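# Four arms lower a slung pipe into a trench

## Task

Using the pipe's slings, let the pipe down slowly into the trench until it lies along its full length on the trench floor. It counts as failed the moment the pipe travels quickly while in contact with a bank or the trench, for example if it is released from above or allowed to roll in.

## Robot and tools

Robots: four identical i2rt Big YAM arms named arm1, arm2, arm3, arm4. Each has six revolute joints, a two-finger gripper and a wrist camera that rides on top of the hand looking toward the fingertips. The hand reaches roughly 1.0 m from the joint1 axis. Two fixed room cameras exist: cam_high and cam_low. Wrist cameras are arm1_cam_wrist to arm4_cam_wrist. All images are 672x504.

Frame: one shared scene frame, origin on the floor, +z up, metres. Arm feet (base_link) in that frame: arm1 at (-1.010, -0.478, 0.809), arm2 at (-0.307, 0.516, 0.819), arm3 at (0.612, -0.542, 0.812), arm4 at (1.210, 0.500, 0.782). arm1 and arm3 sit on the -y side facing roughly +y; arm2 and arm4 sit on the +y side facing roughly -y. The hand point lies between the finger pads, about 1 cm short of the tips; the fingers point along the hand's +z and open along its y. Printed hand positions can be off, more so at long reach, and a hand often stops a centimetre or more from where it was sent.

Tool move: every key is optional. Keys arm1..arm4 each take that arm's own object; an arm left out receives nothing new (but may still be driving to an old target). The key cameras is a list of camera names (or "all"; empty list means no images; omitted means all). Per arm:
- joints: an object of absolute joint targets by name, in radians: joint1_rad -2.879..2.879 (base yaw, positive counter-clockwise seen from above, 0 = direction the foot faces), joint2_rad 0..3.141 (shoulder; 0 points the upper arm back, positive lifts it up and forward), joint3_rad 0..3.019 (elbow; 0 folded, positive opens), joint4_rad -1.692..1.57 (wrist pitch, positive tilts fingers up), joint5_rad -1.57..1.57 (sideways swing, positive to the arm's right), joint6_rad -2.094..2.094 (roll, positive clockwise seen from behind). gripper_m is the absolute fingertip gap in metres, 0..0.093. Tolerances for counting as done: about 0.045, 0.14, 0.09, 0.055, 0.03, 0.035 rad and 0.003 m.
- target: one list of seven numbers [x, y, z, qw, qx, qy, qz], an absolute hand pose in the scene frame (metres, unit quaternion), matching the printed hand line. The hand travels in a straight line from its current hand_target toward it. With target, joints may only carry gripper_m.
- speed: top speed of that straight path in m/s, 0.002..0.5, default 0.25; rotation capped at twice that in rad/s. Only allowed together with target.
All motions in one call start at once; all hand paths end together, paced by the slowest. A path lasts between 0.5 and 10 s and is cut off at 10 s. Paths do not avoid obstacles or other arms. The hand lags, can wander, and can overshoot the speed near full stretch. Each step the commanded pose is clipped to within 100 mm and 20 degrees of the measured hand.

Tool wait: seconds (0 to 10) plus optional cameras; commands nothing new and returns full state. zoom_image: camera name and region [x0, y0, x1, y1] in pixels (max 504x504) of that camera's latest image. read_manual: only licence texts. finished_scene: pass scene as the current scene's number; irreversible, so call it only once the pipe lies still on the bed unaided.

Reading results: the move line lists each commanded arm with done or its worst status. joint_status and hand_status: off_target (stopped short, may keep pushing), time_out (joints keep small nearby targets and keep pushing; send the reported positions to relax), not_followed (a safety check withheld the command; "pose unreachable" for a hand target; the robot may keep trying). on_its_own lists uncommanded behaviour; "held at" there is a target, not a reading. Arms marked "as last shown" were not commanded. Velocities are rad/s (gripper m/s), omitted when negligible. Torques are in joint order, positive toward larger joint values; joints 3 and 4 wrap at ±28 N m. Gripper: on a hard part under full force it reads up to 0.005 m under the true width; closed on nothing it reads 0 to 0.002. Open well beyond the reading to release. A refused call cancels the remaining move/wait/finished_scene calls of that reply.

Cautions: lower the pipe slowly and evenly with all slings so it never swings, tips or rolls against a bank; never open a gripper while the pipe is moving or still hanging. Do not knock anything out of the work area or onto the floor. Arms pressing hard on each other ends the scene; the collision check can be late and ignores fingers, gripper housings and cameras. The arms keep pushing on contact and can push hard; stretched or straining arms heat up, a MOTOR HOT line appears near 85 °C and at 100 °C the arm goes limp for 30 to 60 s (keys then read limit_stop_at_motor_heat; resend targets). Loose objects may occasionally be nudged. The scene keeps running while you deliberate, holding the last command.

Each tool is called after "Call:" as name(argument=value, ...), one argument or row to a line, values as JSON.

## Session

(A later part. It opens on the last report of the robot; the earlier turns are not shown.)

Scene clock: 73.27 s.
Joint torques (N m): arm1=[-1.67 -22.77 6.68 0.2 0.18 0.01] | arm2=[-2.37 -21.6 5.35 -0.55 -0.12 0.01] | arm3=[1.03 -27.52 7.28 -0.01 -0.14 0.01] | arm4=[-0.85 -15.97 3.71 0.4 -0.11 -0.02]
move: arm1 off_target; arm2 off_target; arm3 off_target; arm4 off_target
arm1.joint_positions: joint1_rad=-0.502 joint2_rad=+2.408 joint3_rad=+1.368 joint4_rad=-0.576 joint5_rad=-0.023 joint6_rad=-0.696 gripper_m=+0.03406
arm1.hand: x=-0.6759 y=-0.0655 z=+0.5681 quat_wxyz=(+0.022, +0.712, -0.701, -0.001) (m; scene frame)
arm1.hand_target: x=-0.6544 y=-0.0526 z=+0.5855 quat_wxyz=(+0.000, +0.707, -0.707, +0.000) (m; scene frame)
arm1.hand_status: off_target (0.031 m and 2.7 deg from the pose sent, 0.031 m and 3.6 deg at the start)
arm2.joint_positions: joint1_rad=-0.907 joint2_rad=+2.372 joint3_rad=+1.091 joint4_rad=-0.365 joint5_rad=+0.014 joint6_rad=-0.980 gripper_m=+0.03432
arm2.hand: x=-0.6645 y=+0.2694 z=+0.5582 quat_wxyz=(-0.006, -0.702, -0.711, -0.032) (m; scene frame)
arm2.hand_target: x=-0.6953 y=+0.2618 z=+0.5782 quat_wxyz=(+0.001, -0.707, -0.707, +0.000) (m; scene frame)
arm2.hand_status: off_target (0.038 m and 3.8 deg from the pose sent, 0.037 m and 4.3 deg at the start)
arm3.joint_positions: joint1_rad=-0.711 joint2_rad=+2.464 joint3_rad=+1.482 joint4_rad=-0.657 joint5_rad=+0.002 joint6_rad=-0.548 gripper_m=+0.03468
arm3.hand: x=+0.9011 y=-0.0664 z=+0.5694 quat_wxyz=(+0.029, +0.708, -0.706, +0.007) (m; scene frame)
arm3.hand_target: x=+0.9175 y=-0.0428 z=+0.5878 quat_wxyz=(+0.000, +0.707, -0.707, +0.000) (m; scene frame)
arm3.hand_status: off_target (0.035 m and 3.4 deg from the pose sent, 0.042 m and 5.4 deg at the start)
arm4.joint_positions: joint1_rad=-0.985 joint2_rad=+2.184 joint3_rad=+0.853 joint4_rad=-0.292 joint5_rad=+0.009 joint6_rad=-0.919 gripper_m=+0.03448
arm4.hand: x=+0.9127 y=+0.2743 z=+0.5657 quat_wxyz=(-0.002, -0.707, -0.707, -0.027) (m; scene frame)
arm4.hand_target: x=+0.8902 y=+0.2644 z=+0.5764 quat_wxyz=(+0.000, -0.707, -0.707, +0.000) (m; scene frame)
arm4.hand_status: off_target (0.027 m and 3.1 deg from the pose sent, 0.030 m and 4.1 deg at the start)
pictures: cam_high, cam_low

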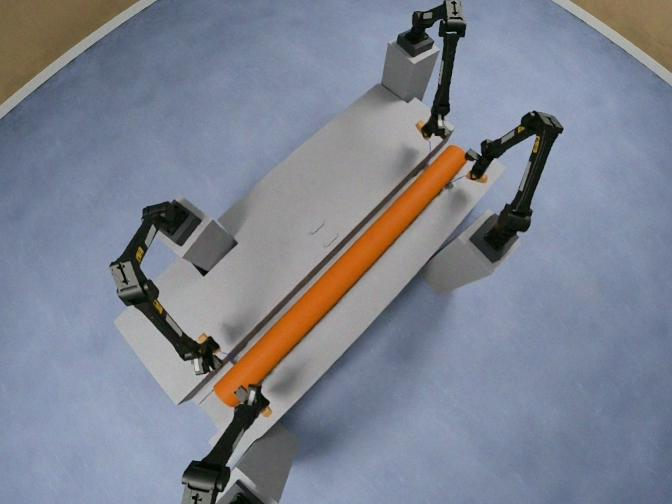

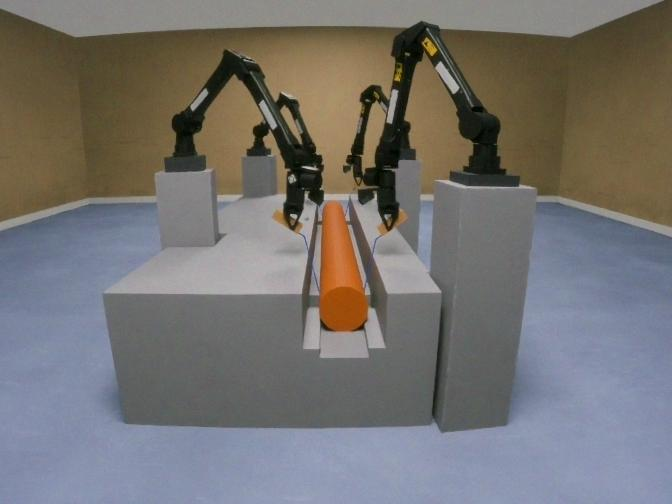

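Call:
move(
  arm1={"target":[-0.656,-0.060,0.555,0,0.707,-0.707,0],"speed":0.025},
  arm2={"target":[-0.696,0.263,0.548,0,0.707,0.707,0],"speed":0.025},
  arm3={"target":[0.914,-0.050,0.557,0,0.707,-0.707,0],"speed":0.025},
  arm4={"target":[0.890,0.264,0.548,0,0.707,0.707,0],"speed":0.025},
  cameras=[],
)

Call:
move(
  arm1={"target":[-0.664,-0.106,0.456,0,0.707,-0.707,0],"speed":0.07},
  arm2={"target":[-0.691,0.272,0.462,0,0.707,0.707,0],"speed":0.07},
  arm3={"target":[0.907,-0.106,0.457,0,0.707,-0.707,0],"speed":0.07},
  arm4={"target":[0.897,0.272,0.463,0,0.707,0.707,0],"speed":0.07},
)

Scene clock: 78.43 s.
move: arm1 off_target; arm2 off_target; arm3 off_target; arm4 off_target
arm1.hand_status: off_target (0.015 m and 0.6 deg from the pose sent, 0.024 m and 2.7 deg at the start)
arm2.hand_status: off_target (0.017 m and 2.0 deg from the pose sent, 0.034 m and 3.7 deg at the start)
arm3.hand_status: off_target (0.016 m and 1.6 deg from the pose sent, 0.024 m and 3.4 deg at the start)
arm4.hand_status: off_target (0.016 m and 1.9 deg from the pose sent, 0.031 m and 3.1 deg at the start)
pictures: none

Scene clock: 80.77 s.
Joint torques (N m): arm1=[-1.44 -16.56 4.38 1.57 0.15 -0.06] | arm2=[-0.73 -13.63 6.3 1.2 0.05 0.22] | arm3=[-0.15 -20.37 3.54 1.16 0.07 0.08] | arm4=[0.91 -11.46 3.37 1.35 -0.1 0.11]
move: arm1 off_target; arm2 off_target; arm3 off_target; arm4 off_target
arm1.joint_positions: joint1_rad=-0.553 joint2_rad=+2.575 joint3_rad=+1.369 joint4_rad=-0.356 joint5_rad=-0.021 joint6_rad=-0.741 gripper_m=+0.03406
arm1.hand: x=-0.6635 y=-0.0950 z=+0.4839 quat_wxyz=(-0.005, +0.711, -0.704, -0.003) (m; scene frame)
arm1.hand_target: x=-0.6651 y=-0.1068 z=+0.4577 quat_wxyz=(+0.000, +0.707, -0.707, +0.000) (m; scene frame)
arm1.hand_status: off_target (0.030 m and 0.9 deg from the pose sent, 0.118 m and 0.6 deg at the start)
arm2.joint_positions: joint1_rad=-0.946 joint2_rad=+2.563 joint3_rad=+1.185 joint4_rad=-0.237 joint5_rad=+0.008 joint6_rad=-1.017 gripper_m=+0.03432
arm2.hand: x=-0.6793 y=+0.2776 z=+0.4844 quat_wxyz=(-0.006, -0.703, -0.711, -0.015) (m; scene frame)
arm2.hand_target: x=-0.6897 y=+0.2727 z=+0.4637 quat_wxyz=(+0.000, -0.707, -0.707, +0.000) (m; scene frame)
arm2.hand_status: off_target (0.026 m and 2.0 deg from the pose sent, 0.087 m and 2.0 deg at the start)
arm3.joint_positions: joint1_rad=-0.743 joint2_rad=+2.609 joint3_rad=+1.451 joint4_rad=-0.398 joint5_rad=-0.003 joint6_rad=-0.597 gripper_m=+0.03468
arm3.hand: x=+0.9074 y=-0.0872 z=+0.4859 quat_wxyz=(-0.012, +0.714, -0.700, -0.005) (m; scene frame)
arm3.hand_target: x=+0.9057 y=-0.1068 z=+0.4588 quat_wxyz=(+0.000, +0.707, -0.707, +0.000) (m; scene frame)
arm3.hand_status: off_target (0.034 m and 1.8 deg from the pose sent, 0.110 m and 1.6 deg at the start)
arm4.joint_positions: joint1_rad=-1.016 joint2_rad=+2.445 joint3_rad=+0.936 joint4_rad=-0.094 joint5_rad=+0.008 joint6_rad=-0.939 gripper_m=+0.03448
arm4.hand: x=+0.9077 y=+0.2843 z=+0.4757 quat_wxyz=(-0.001, -0.711, -0.703, -0.017) (m; scene frame)
arm4.hand_target: x=+0.8975 y=+0.2724 z=+0.4640 quat_wxyz=(+0.000, -0.707, -0.707, +0.000) (m; scene frame)
arm4.hand_status: off_target (0.021 m and 2.1 deg from the pose sent, 0.085 m and 1.9 deg at the start)
pictures: arm1_cam_wrist, arm2_cam_wrist, arm3_cam_wrist, arm4_cam_wrist, cam_high, cam_low

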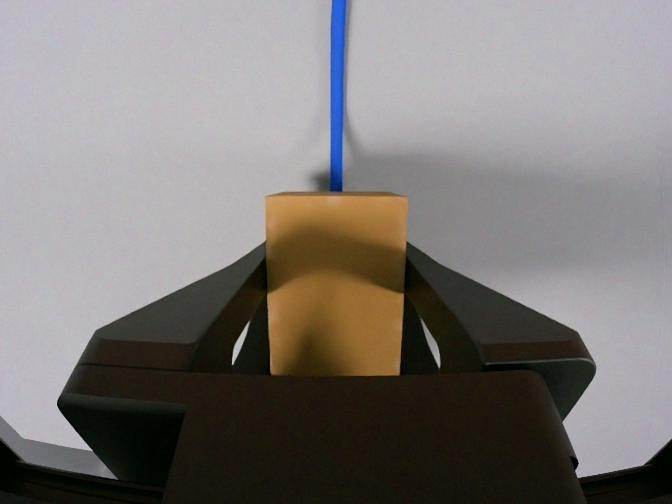

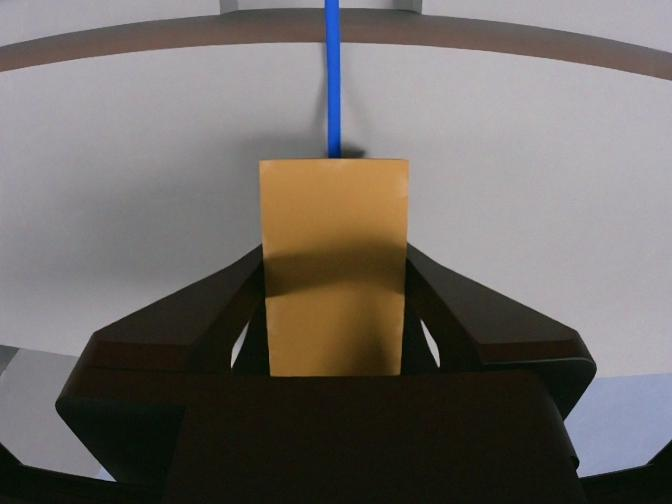

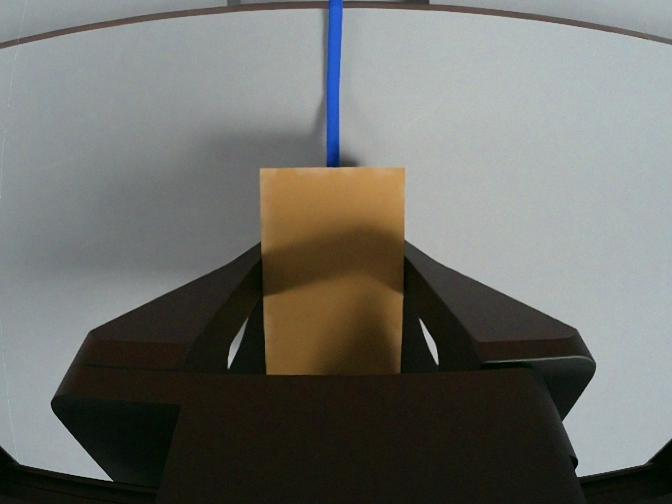

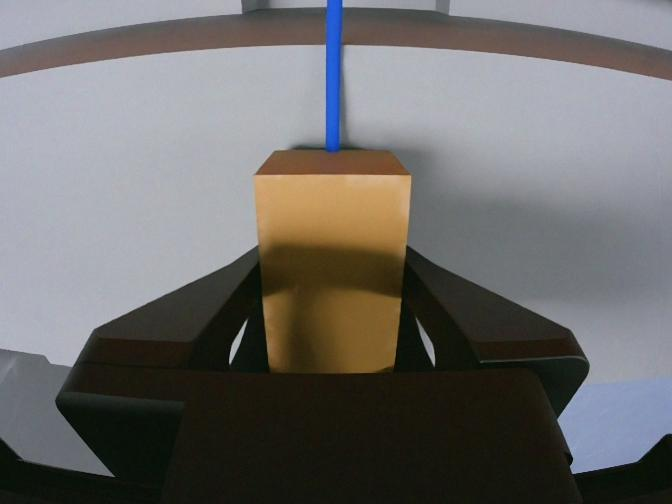

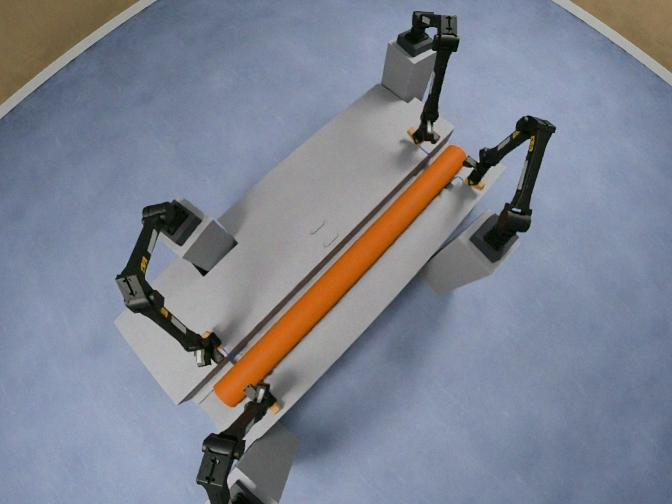

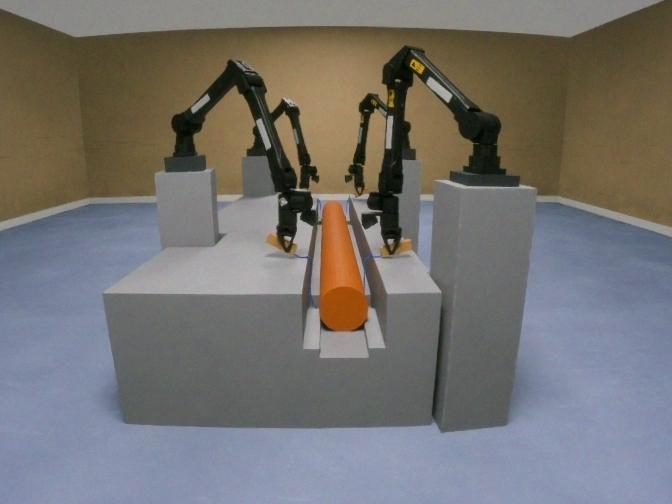

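Call:
move(
  arm1={"joints":{"gripper_m":0.045}},
  arm2={"joints":{"gripper_m":0.045}},
  arm3={"joints":{"gripper_m":0.045}},
  arm4={"joints":{"gripper_m":0.045}},
  cameras=[],
)

Call:
move(
  arm1={"joints":{"gripper_m":0.093}},
  arm2={"joints":{"gripper_m":0.093}},
  arm3={"joints":{"gripper_m":0.093}},
  arm4={"joints":{"gripper_m":0.093}},
  cameras=[],
)

Call:
move(
  arm1={"target":[-0.664,-0.11,0.60,0,0.707,-0.707,0],"speed":0.12},
  arm2={"target":[-0.687,0.28,0.60,0,0.707,0.707,0],"speed":0.12},
  arm3={"target":[0.906,-0.10,0.60,0,0.707,-0.707,0],"speed":0.12},
  arm4={"target":[0.900,0.28,0.60,0,0.707,0.707,0],"speed":0.12},
  cameras=["cam_high","cam_low"],
)

Scene clock: 85.53 s.
move: arm1 done; arm2 done; arm3 done; arm4 done
arm1.joint_status: all done
arm2.joint_status: all done
arm3.joint_status: all done
arm4.joint_status: all done
pictures: none

Scene clock: 86.13 s.
move: arm1 done; arm2 done; arm3 done; arm4 done
arm1.joint_status: all done
arm2.joint_status: all done
arm3.joint_status: all done
arm4.joint_status: all done
pictures: none

Scene clock: 88.00 s.
Joint torques (N m): arm1=[-1.67 -20.54 3.84 0.16 0.03 -0.11] | arm2=[-1.2 -18.14 3.52 -0.9 -0.11 0.13] | arm3=[1.26 -25.05 4.12 -0.29 -0.1 0.1] | arm4=[0.21 -14.27 1.96 -0.21 -0.04 0]
move: arm1 done; arm2 done; arm3 done; arm4 done
arm1.joint_positions: joint1_rad=-0.566 joint2_rad=+2.296 joint3_rad=+1.224 joint4_rad=-0.492 joint5_rad=-0.019 joint6_rad=-0.743 gripper_m=+0.09290
arm1.hand: x=-0.6651 y=-0.1042 z=+0.5978 quat_wxyz=(-0.005, +0.707, -0.707, -0.001) (m; scene frame)
arm1.hand_target: x=-0.6641 y=-0.1100 z=+0.5999 quat_wxyz=(+0.000, +0.707, -0.707, +0.000) (m; scene frame)
arm1.hand_status: done (0.006 m and 0.6 deg from the pose sent, 0.130 m and 0.5 deg at the start)
arm2.joint_positions: joint1_rad=-0.946 joint2_rad=+2.265 joint3_rad=+1.049 joint4_rad=-0.353 joint5_rad=+0.012 joint6_rad=-1.015 gripper_m=+0.09292
arm2.hand: x=-0.6886 y=+0.2744 z=+0.5981 quat_wxyz=(+0.001, -0.704, -0.710, +0.006) (m; scene frame)
arm2.hand_target: x=-0.6870 y=+0.2799 z=+0.5999 quat_wxyz=(+0.000, -0.707, -0.707, +0.000) (m; scene frame)
arm2.hand_status: done (0.006 m and 0.8 deg from the pose sent, 0.137 m and 1.4 deg at the start)
arm3.joint_positions: joint1_rad=-0.752 joint2_rad=+2.351 joint3_rad=+1.312 joint4_rad=-0.546 joint5_rad=+0.001 joint6_rad=-0.594 gripper_m=+0.09290
arm3.hand: x=+0.9050 y=-0.1020 z=+0.5941 quat_wxyz=(+0.002, +0.709, -0.705, -0.001) (m; scene frame)
arm3.hand_target: x=+0.9060 y=-0.0999 z=+0.6000 quat_wxyz=(+0.000, +0.707, -0.707, +0.000) (m; scene frame)
arm3.hand_status: done (0.006 m and 0.5 deg from the pose sent, 0.134 m and 0.6 deg at the start)
arm4.joint_positions: joint1_rad=-1.015 joint2_rad=+2.088 joint3_rad=+0.817 joint4_rad=-0.291 joint5_rad=+0.006 joint6_rad=-0.939 gripper_m=+0.09288
arm4.hand: x=+0.8983 y=+0.2776 z=+0.5965 quat_wxyz=(+0.001, -0.711, -0.704, +0.003) (m; scene frame)
arm4.hand_target: x=+0.9001 y=+0.2800 z=+0.5999 quat_wxyz=(+0.000, -0.707, -0.707, +0.000) (m; scene frame)
arm4.hand_status: done (0.005 m and 0.7 deg from the pose sent, 0.136 m and 1.4 deg at the start)
pictures: cam_high, cam_low

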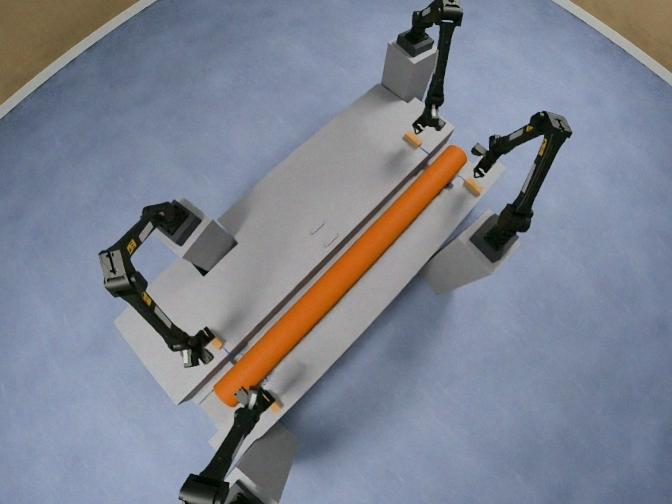

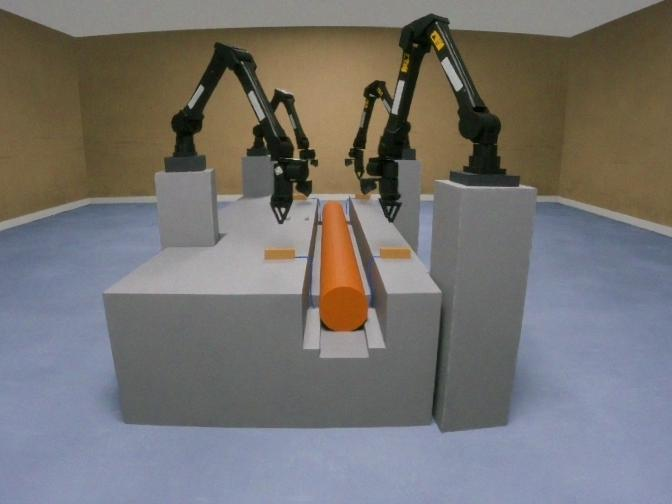

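Call:
finished_scene(
  scene=3,
)

The scene is finished: the task was done.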